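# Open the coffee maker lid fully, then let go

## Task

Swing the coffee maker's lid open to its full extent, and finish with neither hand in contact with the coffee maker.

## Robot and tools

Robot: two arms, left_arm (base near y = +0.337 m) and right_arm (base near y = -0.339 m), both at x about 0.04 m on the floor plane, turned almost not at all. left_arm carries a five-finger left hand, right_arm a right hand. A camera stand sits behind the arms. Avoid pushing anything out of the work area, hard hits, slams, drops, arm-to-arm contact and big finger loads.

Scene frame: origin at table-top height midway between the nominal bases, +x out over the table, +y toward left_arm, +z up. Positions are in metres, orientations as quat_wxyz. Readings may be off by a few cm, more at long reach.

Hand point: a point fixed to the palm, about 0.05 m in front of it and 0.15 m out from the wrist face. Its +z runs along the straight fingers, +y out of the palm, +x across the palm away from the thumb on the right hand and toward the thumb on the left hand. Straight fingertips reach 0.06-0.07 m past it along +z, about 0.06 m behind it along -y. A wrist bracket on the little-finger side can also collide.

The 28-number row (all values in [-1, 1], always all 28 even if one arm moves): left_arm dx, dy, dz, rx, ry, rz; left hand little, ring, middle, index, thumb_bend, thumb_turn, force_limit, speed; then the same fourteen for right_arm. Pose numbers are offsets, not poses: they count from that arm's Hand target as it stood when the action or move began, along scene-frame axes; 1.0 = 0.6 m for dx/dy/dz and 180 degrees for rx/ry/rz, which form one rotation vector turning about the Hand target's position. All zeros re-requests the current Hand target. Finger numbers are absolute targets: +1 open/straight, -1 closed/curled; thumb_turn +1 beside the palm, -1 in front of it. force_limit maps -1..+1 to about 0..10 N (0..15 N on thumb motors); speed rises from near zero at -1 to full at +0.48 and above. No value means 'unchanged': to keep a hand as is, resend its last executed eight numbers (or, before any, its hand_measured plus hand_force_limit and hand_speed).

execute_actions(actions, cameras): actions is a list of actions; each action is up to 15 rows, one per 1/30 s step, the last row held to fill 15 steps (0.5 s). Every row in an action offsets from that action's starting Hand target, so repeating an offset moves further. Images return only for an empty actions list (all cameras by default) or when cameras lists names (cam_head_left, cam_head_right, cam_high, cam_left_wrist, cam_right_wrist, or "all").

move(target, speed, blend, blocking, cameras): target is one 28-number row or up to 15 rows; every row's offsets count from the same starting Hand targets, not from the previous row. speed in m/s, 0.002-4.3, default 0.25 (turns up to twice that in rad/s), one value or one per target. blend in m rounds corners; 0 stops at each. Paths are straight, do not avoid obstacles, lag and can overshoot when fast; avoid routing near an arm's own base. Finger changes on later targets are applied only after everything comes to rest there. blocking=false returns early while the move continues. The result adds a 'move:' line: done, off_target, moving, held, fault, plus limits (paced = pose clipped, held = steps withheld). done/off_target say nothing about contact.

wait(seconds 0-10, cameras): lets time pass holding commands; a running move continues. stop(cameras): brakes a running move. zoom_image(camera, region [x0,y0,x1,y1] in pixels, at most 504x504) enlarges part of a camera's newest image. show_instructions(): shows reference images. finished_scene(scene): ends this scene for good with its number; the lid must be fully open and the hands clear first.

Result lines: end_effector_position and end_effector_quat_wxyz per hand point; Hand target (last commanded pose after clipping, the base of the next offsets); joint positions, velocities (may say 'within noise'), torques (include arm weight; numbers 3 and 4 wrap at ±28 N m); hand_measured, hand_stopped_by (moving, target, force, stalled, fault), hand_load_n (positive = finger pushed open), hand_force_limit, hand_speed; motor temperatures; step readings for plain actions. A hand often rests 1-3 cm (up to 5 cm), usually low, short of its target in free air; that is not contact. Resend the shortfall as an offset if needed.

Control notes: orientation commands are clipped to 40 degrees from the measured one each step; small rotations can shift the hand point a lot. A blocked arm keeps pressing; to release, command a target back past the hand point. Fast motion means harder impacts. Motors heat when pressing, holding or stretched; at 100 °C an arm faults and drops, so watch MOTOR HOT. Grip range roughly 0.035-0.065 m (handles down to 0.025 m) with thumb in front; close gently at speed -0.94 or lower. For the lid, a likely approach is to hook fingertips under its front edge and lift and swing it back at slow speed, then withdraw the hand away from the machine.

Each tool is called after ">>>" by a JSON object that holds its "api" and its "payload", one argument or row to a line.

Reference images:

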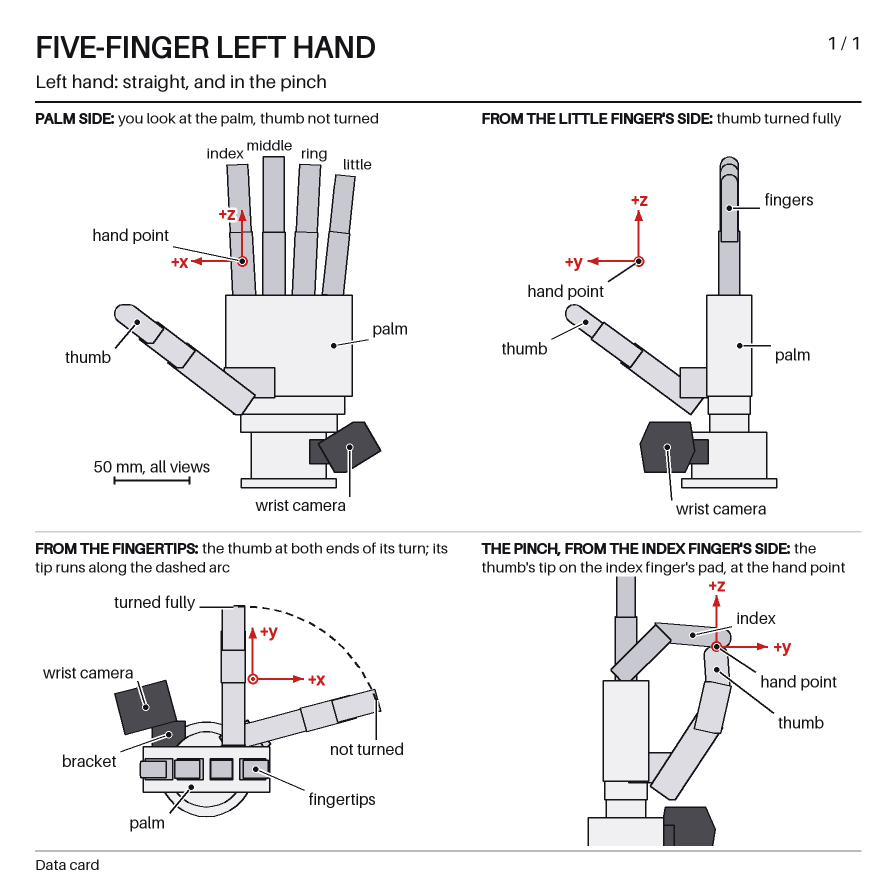

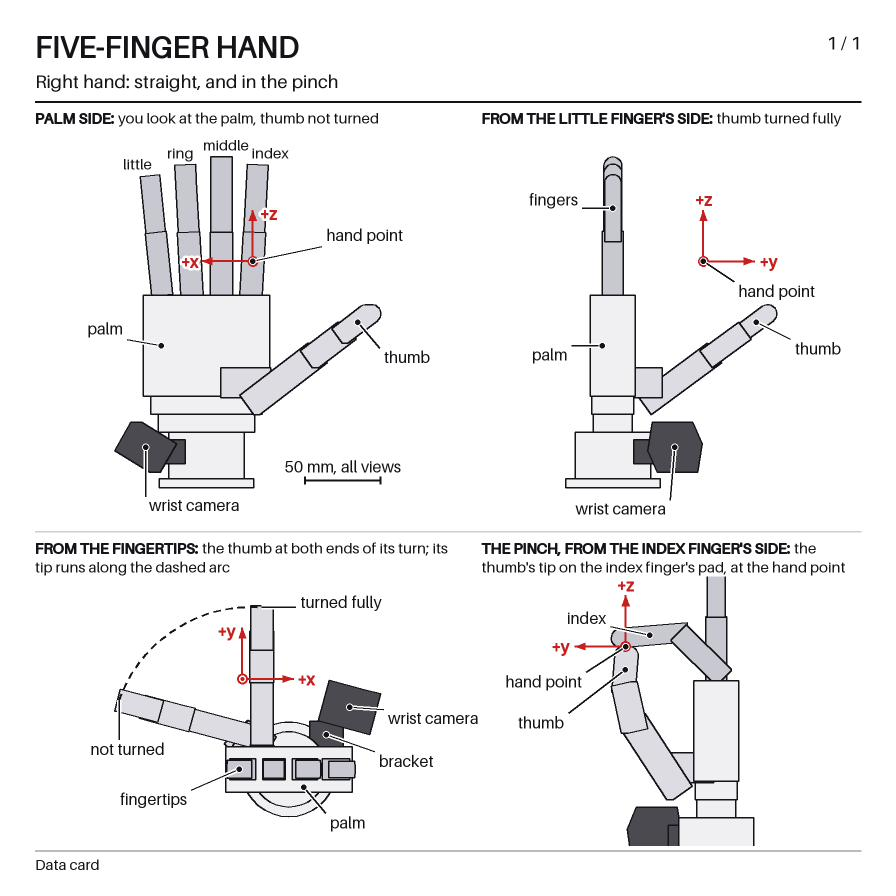

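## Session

>>> {"api": "execute_actions", "payload": {
  "actions": []
}}

>>> {"api": "zoom_image", "payload": {
  "camera": "cam_head_left",
  "region": [230, 120, 430, 320]
}}

>>> {"api": "zoom_image", "payload": {
  "camera": "cam_head_right",
  "region": [230, 120, 430, 320]
}}

>>> {"api": "zoom_image", "payload": {
  "camera": "cam_high",
  "region": [180, 150, 380, 350]
}}

Scene clock: 0.00 s.
left_arm: end_effector_position=(+0.1148, -0.0189, +0.2954) hand_measured=(+1.000, +1.000, +1.000, +1.000, +1.000, +1.000) hand_load_n=(+0.0, +0.0, +0.0, +0.0, +0.0, +0.0) hand_stopped_by=(target, target, target, target, target, target) hand_force_limit=0.00 hand_speed=-0.80 end_effector_quat_wxyz=(+0.089, +0.469, +0.878, -0.022) | right_arm: end_effector_position=(+0.3299, -0.4339, +0.1204) hand_measured=(+1.000, +1.000, +1.000, +1.000, +1.000, +1.000) hand_load_n=(+0.0, +0.0, +0.0, +0.0, +0.0, +0.0) hand_stopped_by=(target, target, target, target, target, target) hand_force_limit=0.00 hand_speed=-0.80 end_effector_quat_wxyz=(+0.016, +0.781, -0.622, +0.044)
Joint positions: left_arm=[-1.551 1.344 1.469 -1.566 -0.131 1.033] | right_arm=[-0.274 1.317 0.992 -1.178 0.063 -0.497]
Joint velocities: within noise
Joint torques (N m): no reading
Motor temperatures (°C): left_arm=[25 24 24 20 20 19] | right_arm=[27 26 25 23 21 19]
Heat: left arm: hottest waist 25 °C; right arm: hottest waist 27 °C.
Hand target: left_arm +0.1150, -0.0242, +0.3043; +0.096, +0.468, +0.878, -0.033 | right_arm +0.3389, -0.4364, +0.1277; +0.011, +0.781, -0.622, +0.055

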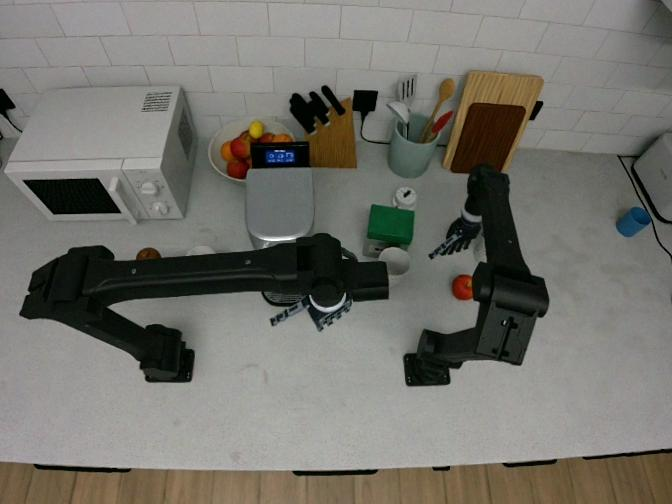

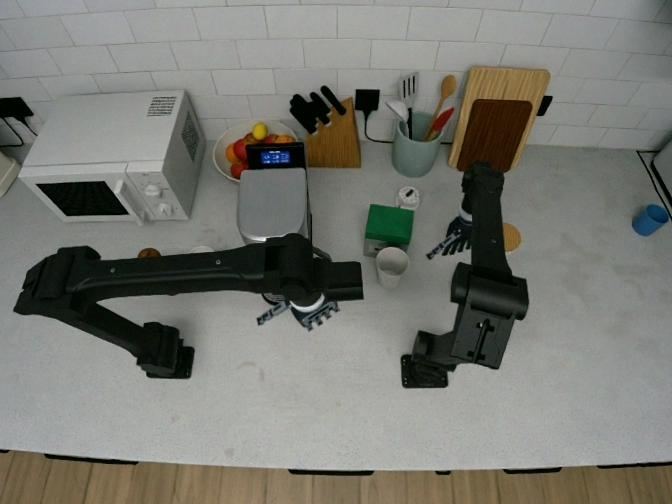

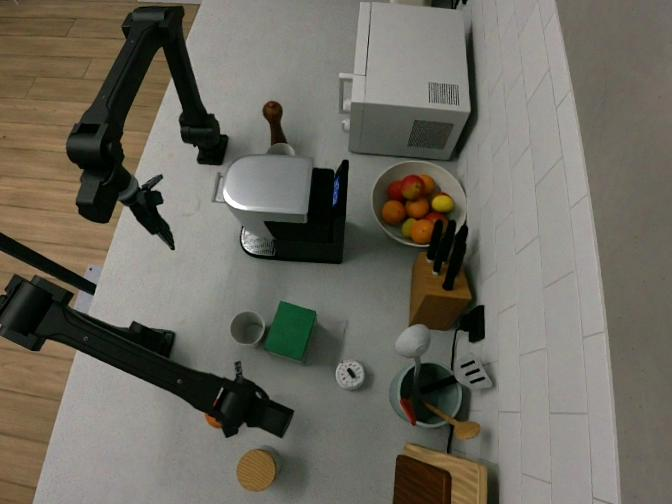

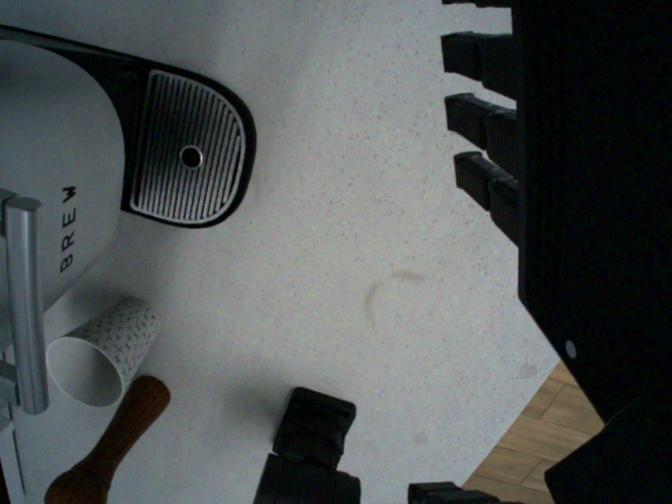

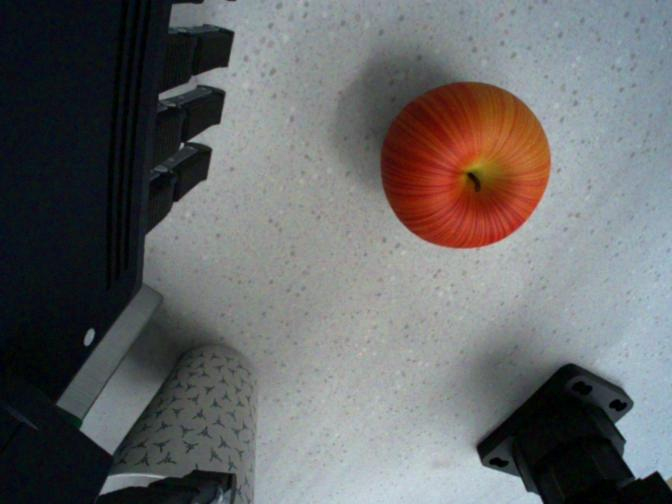

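Scaled by 2.520 from the camera's 672x504 image, which has a finer 960x720 frame.

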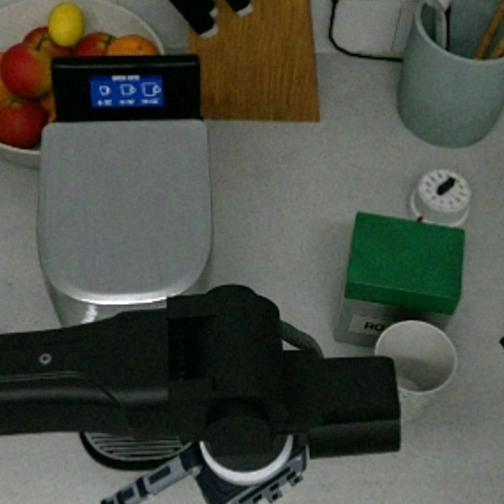

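Scaled by 2.520 from the camera's 672x504 image, which has a finer 960x720 frame.

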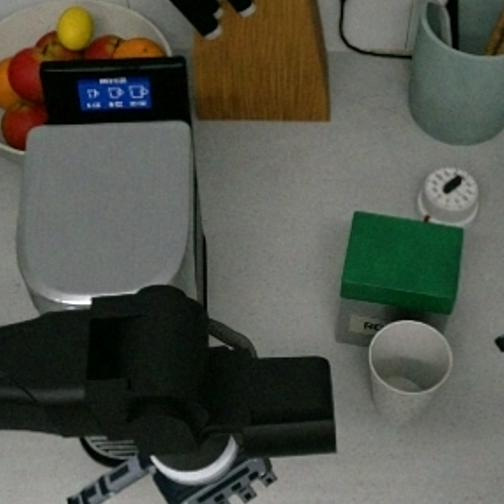

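Scaled by 2.520 from the camera's 672x504 image, which has a finer 960x720 frame.

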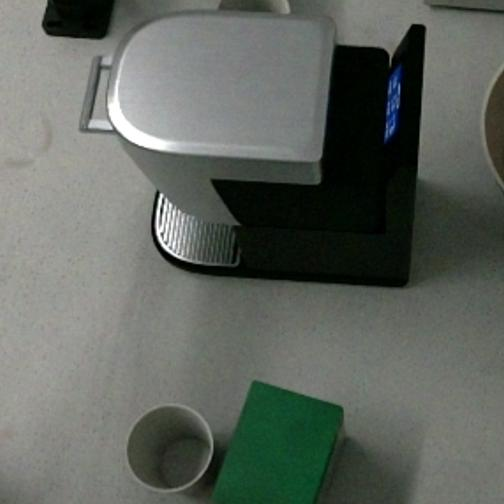

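>>> {"api": "move", "payload": {
  "target": [
    [-0.025,0.073,0.093,-0.225,0.062,0.202,-1,-1,-1,1,1,1,0,0,0,0,0,0,0,0,1,1,1,1,1,1,0,-0.8],
    [0,0.137,0.027,-0.45,0.1237,0.4036,-1,-1,-1,1,1,1,0,0,0,0,0,0,0,0,1,1,1,1,1,1,0,-0.8]
  ],
  "blend": [0.03,0],
  "speed": 0.38,
  "cameras": ["cam_head_left","cam_head_right","cam_high"]
}}

>>> {"api": "zoom_image", "payload": {
  "camera": "cam_head_left",
  "region": [220, 190, 360, 330]
}}

>>> {"api": "zoom_image", "payload": {
  "camera": "cam_head_right",
  "region": [220, 190, 360, 330]
}}

>>> {"api": "zoom_image", "payload": {
  "camera": "cam_high",
  "region": [140, 120, 280, 260]
}}

Scene clock: 6.10 s.
left_arm: end_effector_position=(+0.1179, +0.0616, +0.3155) hand_measured=(-1.000, -1.000, -1.000, +1.000, +1.000, +1.000) hand_load_n=(+0.0, +0.0, +0.0, +0.0, +0.0, -0.5) hand_stopped_by=(target, target, target, target, target, target) hand_force_limit=0.00 hand_speed=0.00 end_effector_quat_wxyz=(+0.218, -0.265, +0.753, -0.562) | right_arm: end_effector_position=(+0.3299, -0.4339, +0.1204) hand_measured=(+1.000, +1.000, +1.000, +1.000, +1.000, +1.000) hand_load_n=(+0.0, +0.0, +0.0, +0.0, +0.0, +0.0) hand_stopped_by=(target, target, target, target, target, target) hand_force_limit=0.00 hand_speed=-0.80 end_effector_quat_wxyz=(+0.016, +0.781, -0.622, +0.044)
Joint positions: left_arm=[-1.665 0.385 0.702 -0.698 -0.742 -0.233] | right_arm=[-0.274 1.317 0.992 -1.178 0.063 -0.497]
Joint torques (N m): left_arm=[0.91 1.03 8.12 2.06 -0.5 -0.05] | right_arm=[1.32 -5.95 10.59 0.13 0.15 0.01]
Heat: left arm: hottest waist 25 °C; right arm: hottest waist 27 °C.
Hand target: left_arm +0.1149, +0.0580, +0.3205; +0.209, -0.272, +0.745, -0.572 | right_arm +0.3389, -0.4364, +0.1277; +0.011, +0.781, -0.622, +0.055
Off the commanded pose: left_arm 0.007 m, 2 deg | right_arm 0.012 m, 1 deg.
move: off_target (right_arm)
Images, in order (width x height): cam_head_left 672x504, cam_head_right 672x504, cam_high 672x504.

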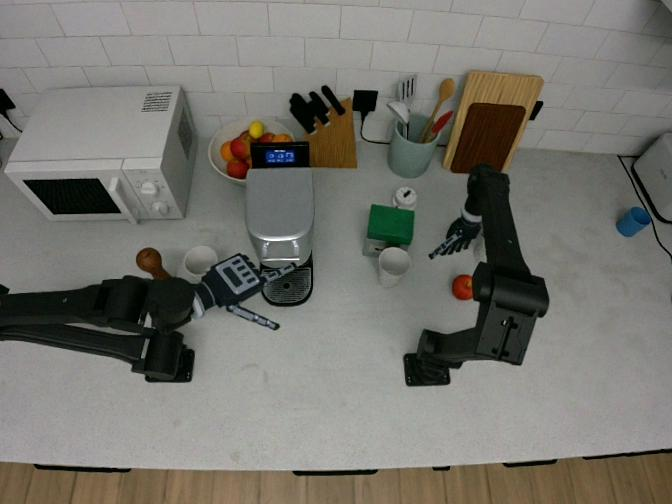

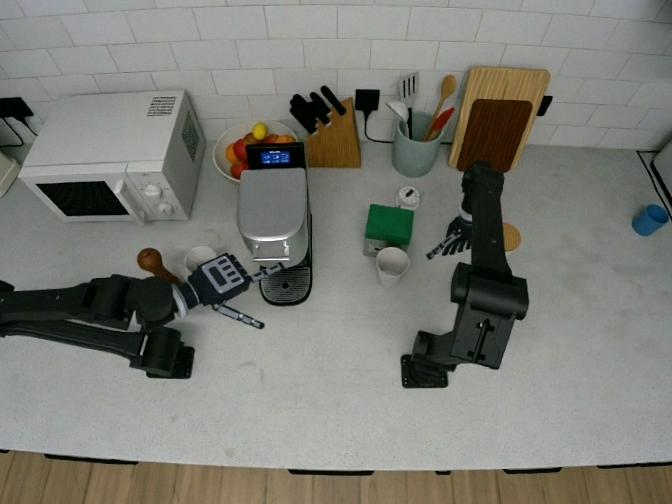

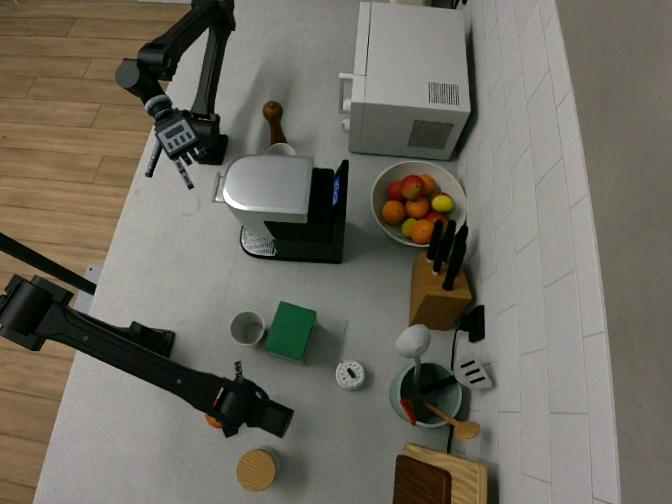

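Scaled by 3.600 from the camera's 672x504 image, which has a finer 960x720 frame.

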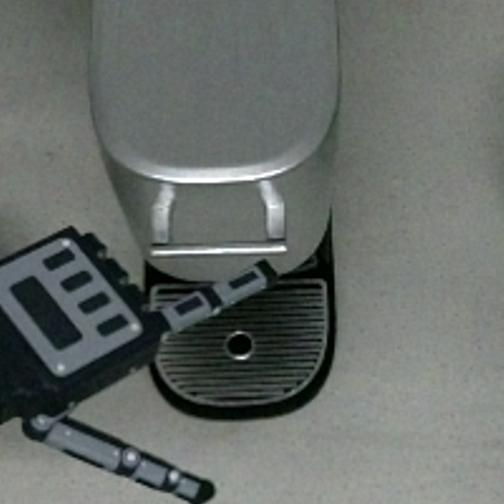

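Scaled by 3.600 from the camera's 672x504 image, which has a finer 960x720 frame.

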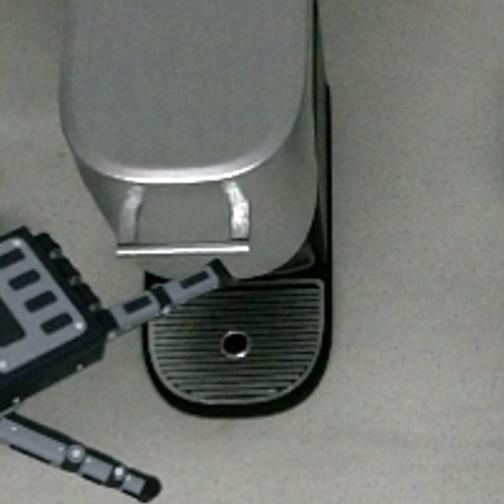

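Scaled by 3.600 from the camera's 672x504 image, which has a finer 960x720 frame.

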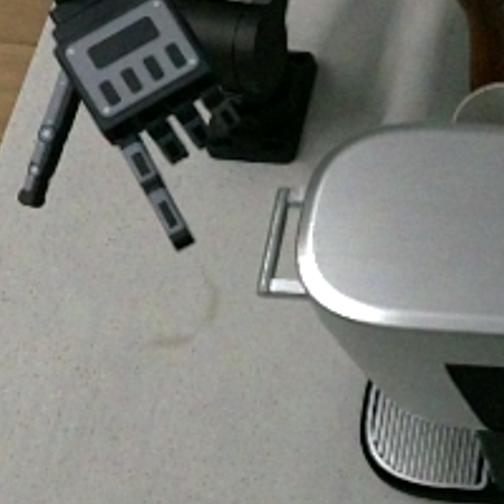

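>>> {"api": "move", "payload": {
  "target": [
    [0.008,0.003,-0.125,0,0,0,-1,-1,-1,1,1,1,0,0,0,0,0,0,0,0,1,1,1,1,1,1,0,-0.8],
    [0.09,0.042,-0.145,0,0,0.083,-1,-1,-1,1,1,1,0,0,0,0,0,0,0,0,1,1,1,1,1,1,0,-0.8]
  ],
  "blend": [0.02,0],
  "speed": 0.2,
  "cameras": ["cam_head_left","cam_high"]
}}

>>> {"api": "zoom_image", "payload": {
  "camera": "cam_head_left",
  "region": [220, 200, 340, 320]
}}

>>> {"api": "zoom_image", "payload": {
  "camera": "cam_high",
  "region": [160, 130, 280, 250]
}}

Scene clock: 8.33 s.
left_arm: end_effector_position=(+0.1661, +0.0858, +0.2313) hand_measured=(-1.000, -1.000, -1.000, +1.000, +1.000, +1.000) hand_load_n=(+0.0, +0.0, +0.0, -0.5, +0.0, +0.0) hand_stopped_by=(target, target, target, target, target, target) hand_force_limit=0.00 hand_speed=0.00 end_effector_quat_wxyz=(+0.283, -0.354, +0.711, -0.537) | right_arm: end_effector_position=(+0.3299, -0.4339, +0.1204) hand_measured=(+1.000, +1.000, +1.000, +1.000, +1.000, +1.000) hand_load_n=(+0.0, +0.0, +0.0, +0.0, +0.0, +0.0) hand_stopped_by=(target, target, target, target, target, target) hand_force_limit=0.00 hand_speed=-0.80 end_effector_quat_wxyz=(+0.016, +0.781, -0.622, +0.044)
Joint positions: left_arm=[-1.548 0.313 0.469 -0.57 -0.858 -0.298] | right_arm=[-0.274 1.317 0.992 -1.178 0.063 -0.497]
Joint torques (N m): left_arm=[2.61 2.2 8.35 1.88 -0.51 -0.11] | right_arm=[1.55 -6.3 10.65 0.09 0.16 0.01]
Heat: left arm: hottest waist 25 °C; right arm: hottest waist 27 °C.
Hand target: left_arm +0.1690, +0.0832, +0.2333; +0.281, -0.366, +0.704, -0.540 | right_arm +0.3389, -0.4364, +0.1277; +0.011, +0.781, -0.622, +0.055
Off the commanded pose: left_arm 0.004 m, 2 deg | right_arm 0.012 m, 1 deg.
move: off_target (right_arm)
Images, in order (width x height): cam_head_left 672x504, cam_high 672x504.

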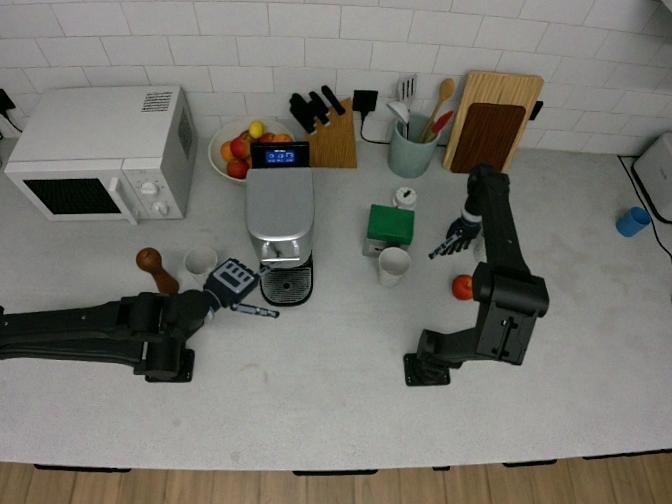

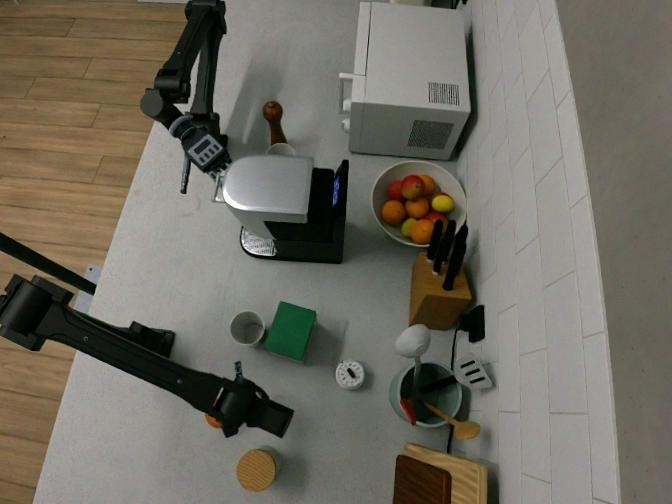

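Scaled by 4.200 from the camera's 672x504 image, which has a finer 960x720 frame.

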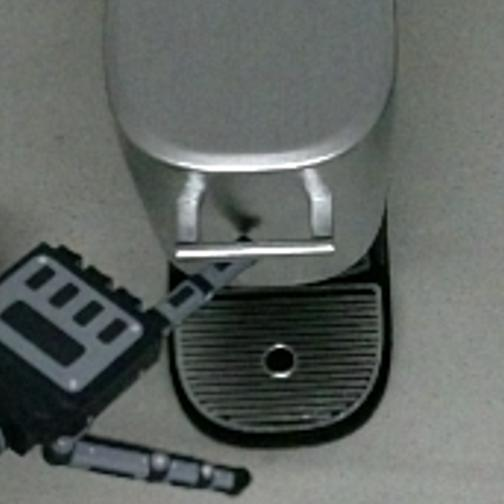

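Scaled by 4.200 from the camera's 672x504 image, which has a finer 960x720 frame.

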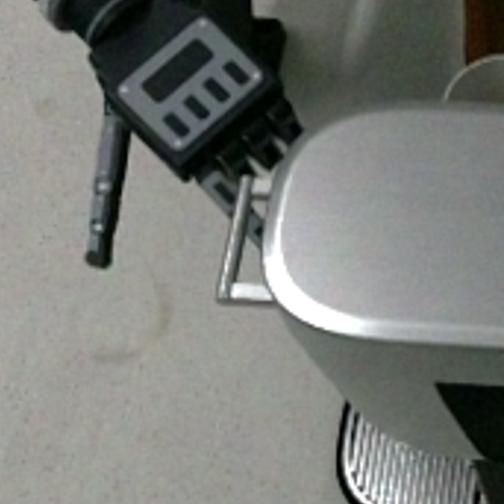

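>>> {"api": "move", "payload": {
  "target": [
    [0.015,0.0,0.11,0,0,0,-1,-1,-1,1,1,1,0,0,0,0,0,0,0,0,1,1,1,1,1,1,0,-0.8]
  ],
  "speed": 0.12,
  "cameras": ["cam_head_left","cam_high"]
}}

>>> {"api": "zoom_image", "payload": {
  "camera": "cam_head_left",
  "region": [220, 200, 340, 320]
}}

>>> {"api": "zoom_image", "payload": {
  "camera": "cam_high",
  "region": [160, 130, 280, 250]
}}

Scene clock: 9.90 s.
left_arm: end_effector_position=(+0.1678, +0.0850, +0.2577) hand_measured=(-1.000, -1.000, -1.000, +1.000, +1.000, +1.000) hand_load_n=(+0.0, +0.0, +0.0, -3.5, +0.0, +0.0) hand_stopped_by=(target, target, target, target, target, target) hand_force_limit=0.00 hand_speed=0.00 end_effector_quat_wxyz=(+0.278, -0.350, +0.728, -0.519) | right_arm: end_effector_position=(+0.3299, -0.4339, +0.1204) hand_measured=(+1.000, +1.000, +1.000, +1.000, +1.000, +1.000) hand_load_n=(+0.0, +0.0, +0.0, +0.0, +0.0, +0.0) hand_stopped_by=(target, target, target, target, target, target) hand_force_limit=0.00 hand_speed=-0.80 end_effector_quat_wxyz=(+0.016, +0.781, -0.622, +0.044)
Joint positions: left_arm=[-1.502 0.363 0.573 -0.664 -0.795 -0.291] | right_arm=[-0.274 1.317 0.992 -1.178 0.063 -0.497]
Joint torques (N m): left_arm=[3.66 1.79 13.33 1.57 -0.84 0.15] | right_arm=[1.55 -6.07 10.58 0.03 0.15 0.04]
Heat: left arm: hottest waist 25 °C; right arm: hottest waist 27 °C.
Hand target: left_arm +0.1780, +0.0832, +0.2995; +0.281, -0.366, +0.703, -0.540 | right_arm +0.3389, -0.4364, +0.1277; +0.011, +0.781, -0.622, +0.055
Off the commanded pose: left_arm 0.043 m, 4 deg | right_arm 0.012 m, 1 deg.
move: off_target (left_arm, right_arm)
Images, in order (width x height): cam_head_left 672x504, cam_high 672x504.

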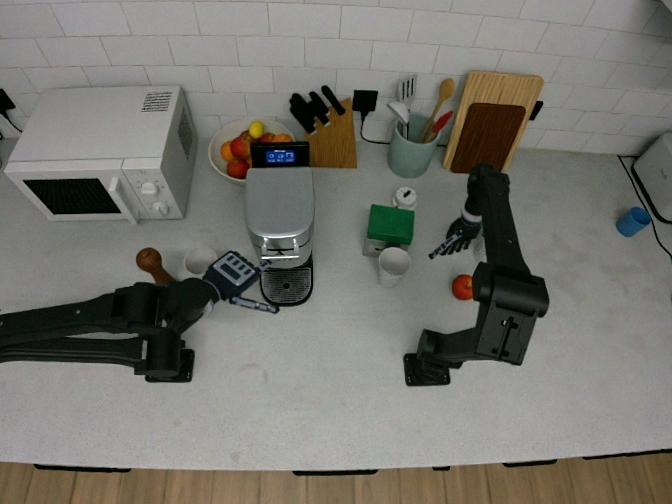

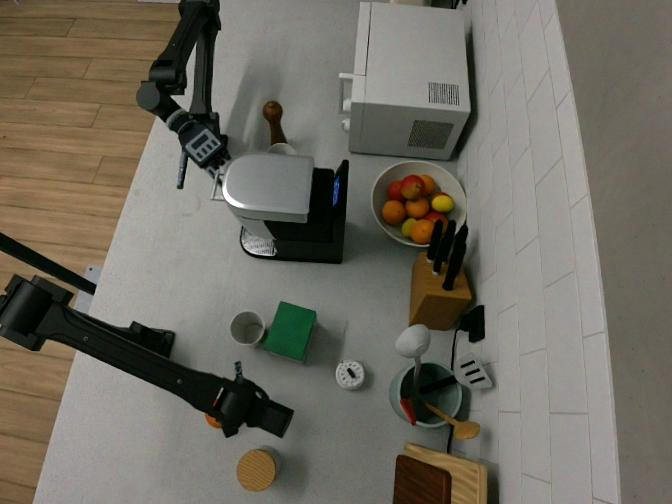

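Scaled by 4.200 from the camera's 672x504 image, which has a finer 960x720 frame.

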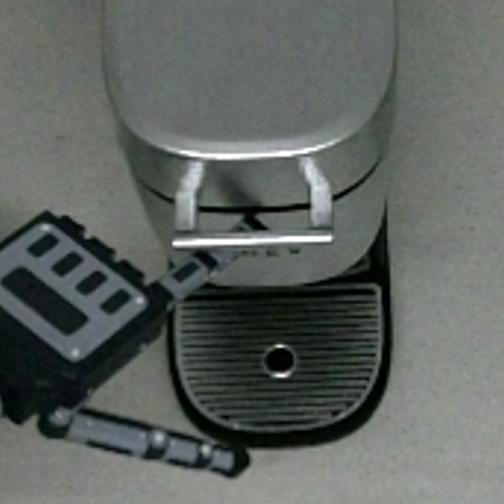

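Scaled by 4.200 from the camera's 672x504 image, which has a finer 960x720 frame.

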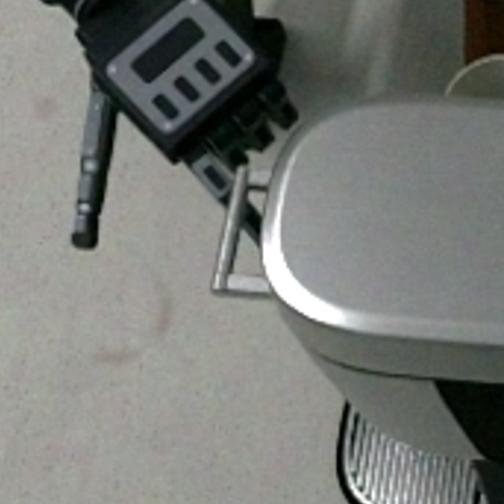

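>>> {"api": "move", "payload": {
  "target": [
    [0.03,-0.007,0.146,-0.02,-0.03,0,-1,-1,-1,1,1,1,0,0,0,0,0,0,0,0,1,1,1,1,1,1,0,-0.8],
    [0.077,-0.012,0.20,-0.04,-0.06,0,-1,-1,-1,1,1,1,0,0,0,0,0,0,0,0,1,1,1,1,1,1,0,-0.8],
    [0.16,-0.022,0.29,-0.065,-0.097,0,-1,-1,-1,1,1,1,0,0,0,0,0,0,0,0,1,1,1,1,1,1,0,-0.8],
    [0.243,-0.03,0.33,-0.09,-0.135,0,-1,-1,-1,1,1,1,0,0,0,0,0,0,0,0,1,1,1,1,1,1,0,-0.8]
  ],
  "blend": [0.02,0.02,0.02,0],
  "speed": 0.12,
  "cameras": ["cam_head_left","cam_high"]
}}

>>> {"api": "zoom_image", "payload": {
  "camera": "cam_head_left",
  "region": [190, 60, 370, 320]
}}

>>> {"api": "zoom_image", "payload": {
  "camera": "cam_high",
  "region": [180, 100, 360, 280]
}}

Scene clock: 13.37 s.
left_arm: end_effector_position=(+0.3212, +0.0625, +0.4665) hand_measured=(-1.000, -1.000, -1.000, +1.000, +1.000, +1.000) hand_load_n=(+0.0, +0.0, +0.0, +0.0, +0.0, +0.0) hand_stopped_by=(target, target, target, target, target, target) hand_force_limit=0.00 hand_speed=0.00 end_effector_quat_wxyz=(-0.359, +0.287, -0.567, +0.684) | right_arm: end_effector_position=(+0.3299, -0.4339, +0.1204) hand_measured=(+1.000, +1.000, +1.000, +1.000, +1.000, +1.000) hand_load_n=(+0.0, +0.0, +0.0, +0.0, +0.0, +0.0) hand_stopped_by=(target, target, target, target, target, target) hand_force_limit=0.00 hand_speed=-0.80 end_effector_quat_wxyz=(+0.016, +0.781, -0.622, +0.044)
Joint positions: left_arm=[-0.799 0.583 0.79 -0.011 -0.154 0.044] | right_arm=[-0.274 1.317 0.992 -1.178 0.063 -0.497]
Joint torques (N m): left_arm=[2.61 -0.79 11.43 2.25 0.07 0.13] | right_arm=[1.67 -6.01 10.58 0.02 0.14 0.03]
Heat: left arm: hottest elbow 26 °C; right arm: hottest waist 27 °C.
Hand target: left_arm +0.3238, +0.0652, +0.4974; -0.368, +0.280, -0.546, +0.698 | right_arm +0.3389, -0.4364, +0.1277; +0.011, +0.781, -0.622, +0.055
Off the commanded pose: left_arm 0.031 m, 3 deg | right_arm 0.012 m, 1 deg.
move: off_target (left_arm, right_arm)
Images, in order (width x height): cam_head_left 672x504, cam_high 672x504.

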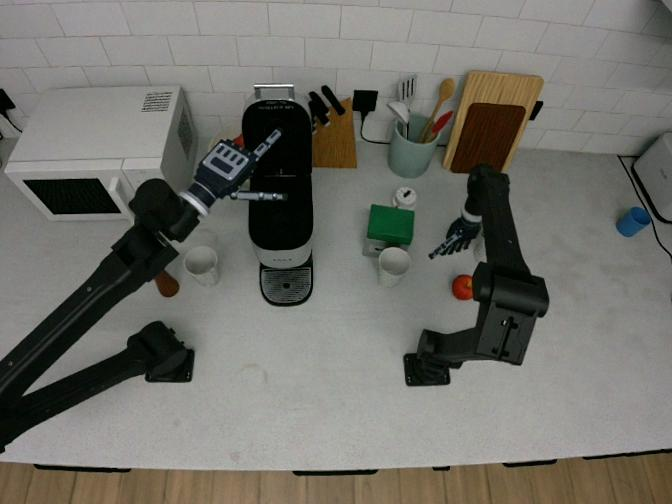

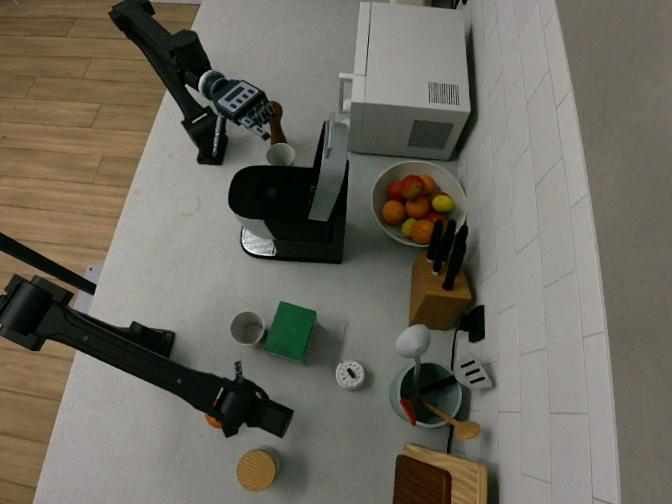

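Scaled by 1.938 from the camera's 672x504 image, which has a finer 960x720 frame.

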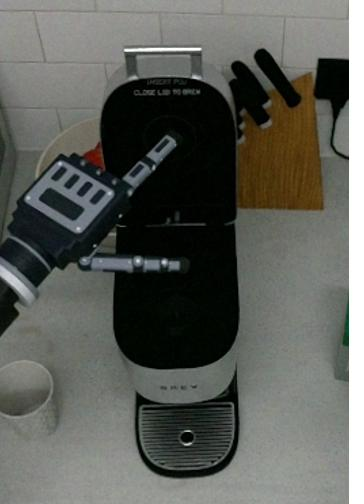

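Scaled by 2.800 from the camera's 672x504 image, which has a finer 960x720 frame.

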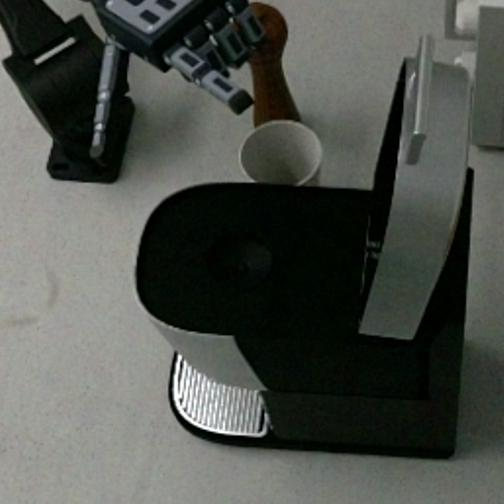

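>>> {"api": "finished_scene", "payload": {
  "scene": 3
}}

The scene is finished: the task was done.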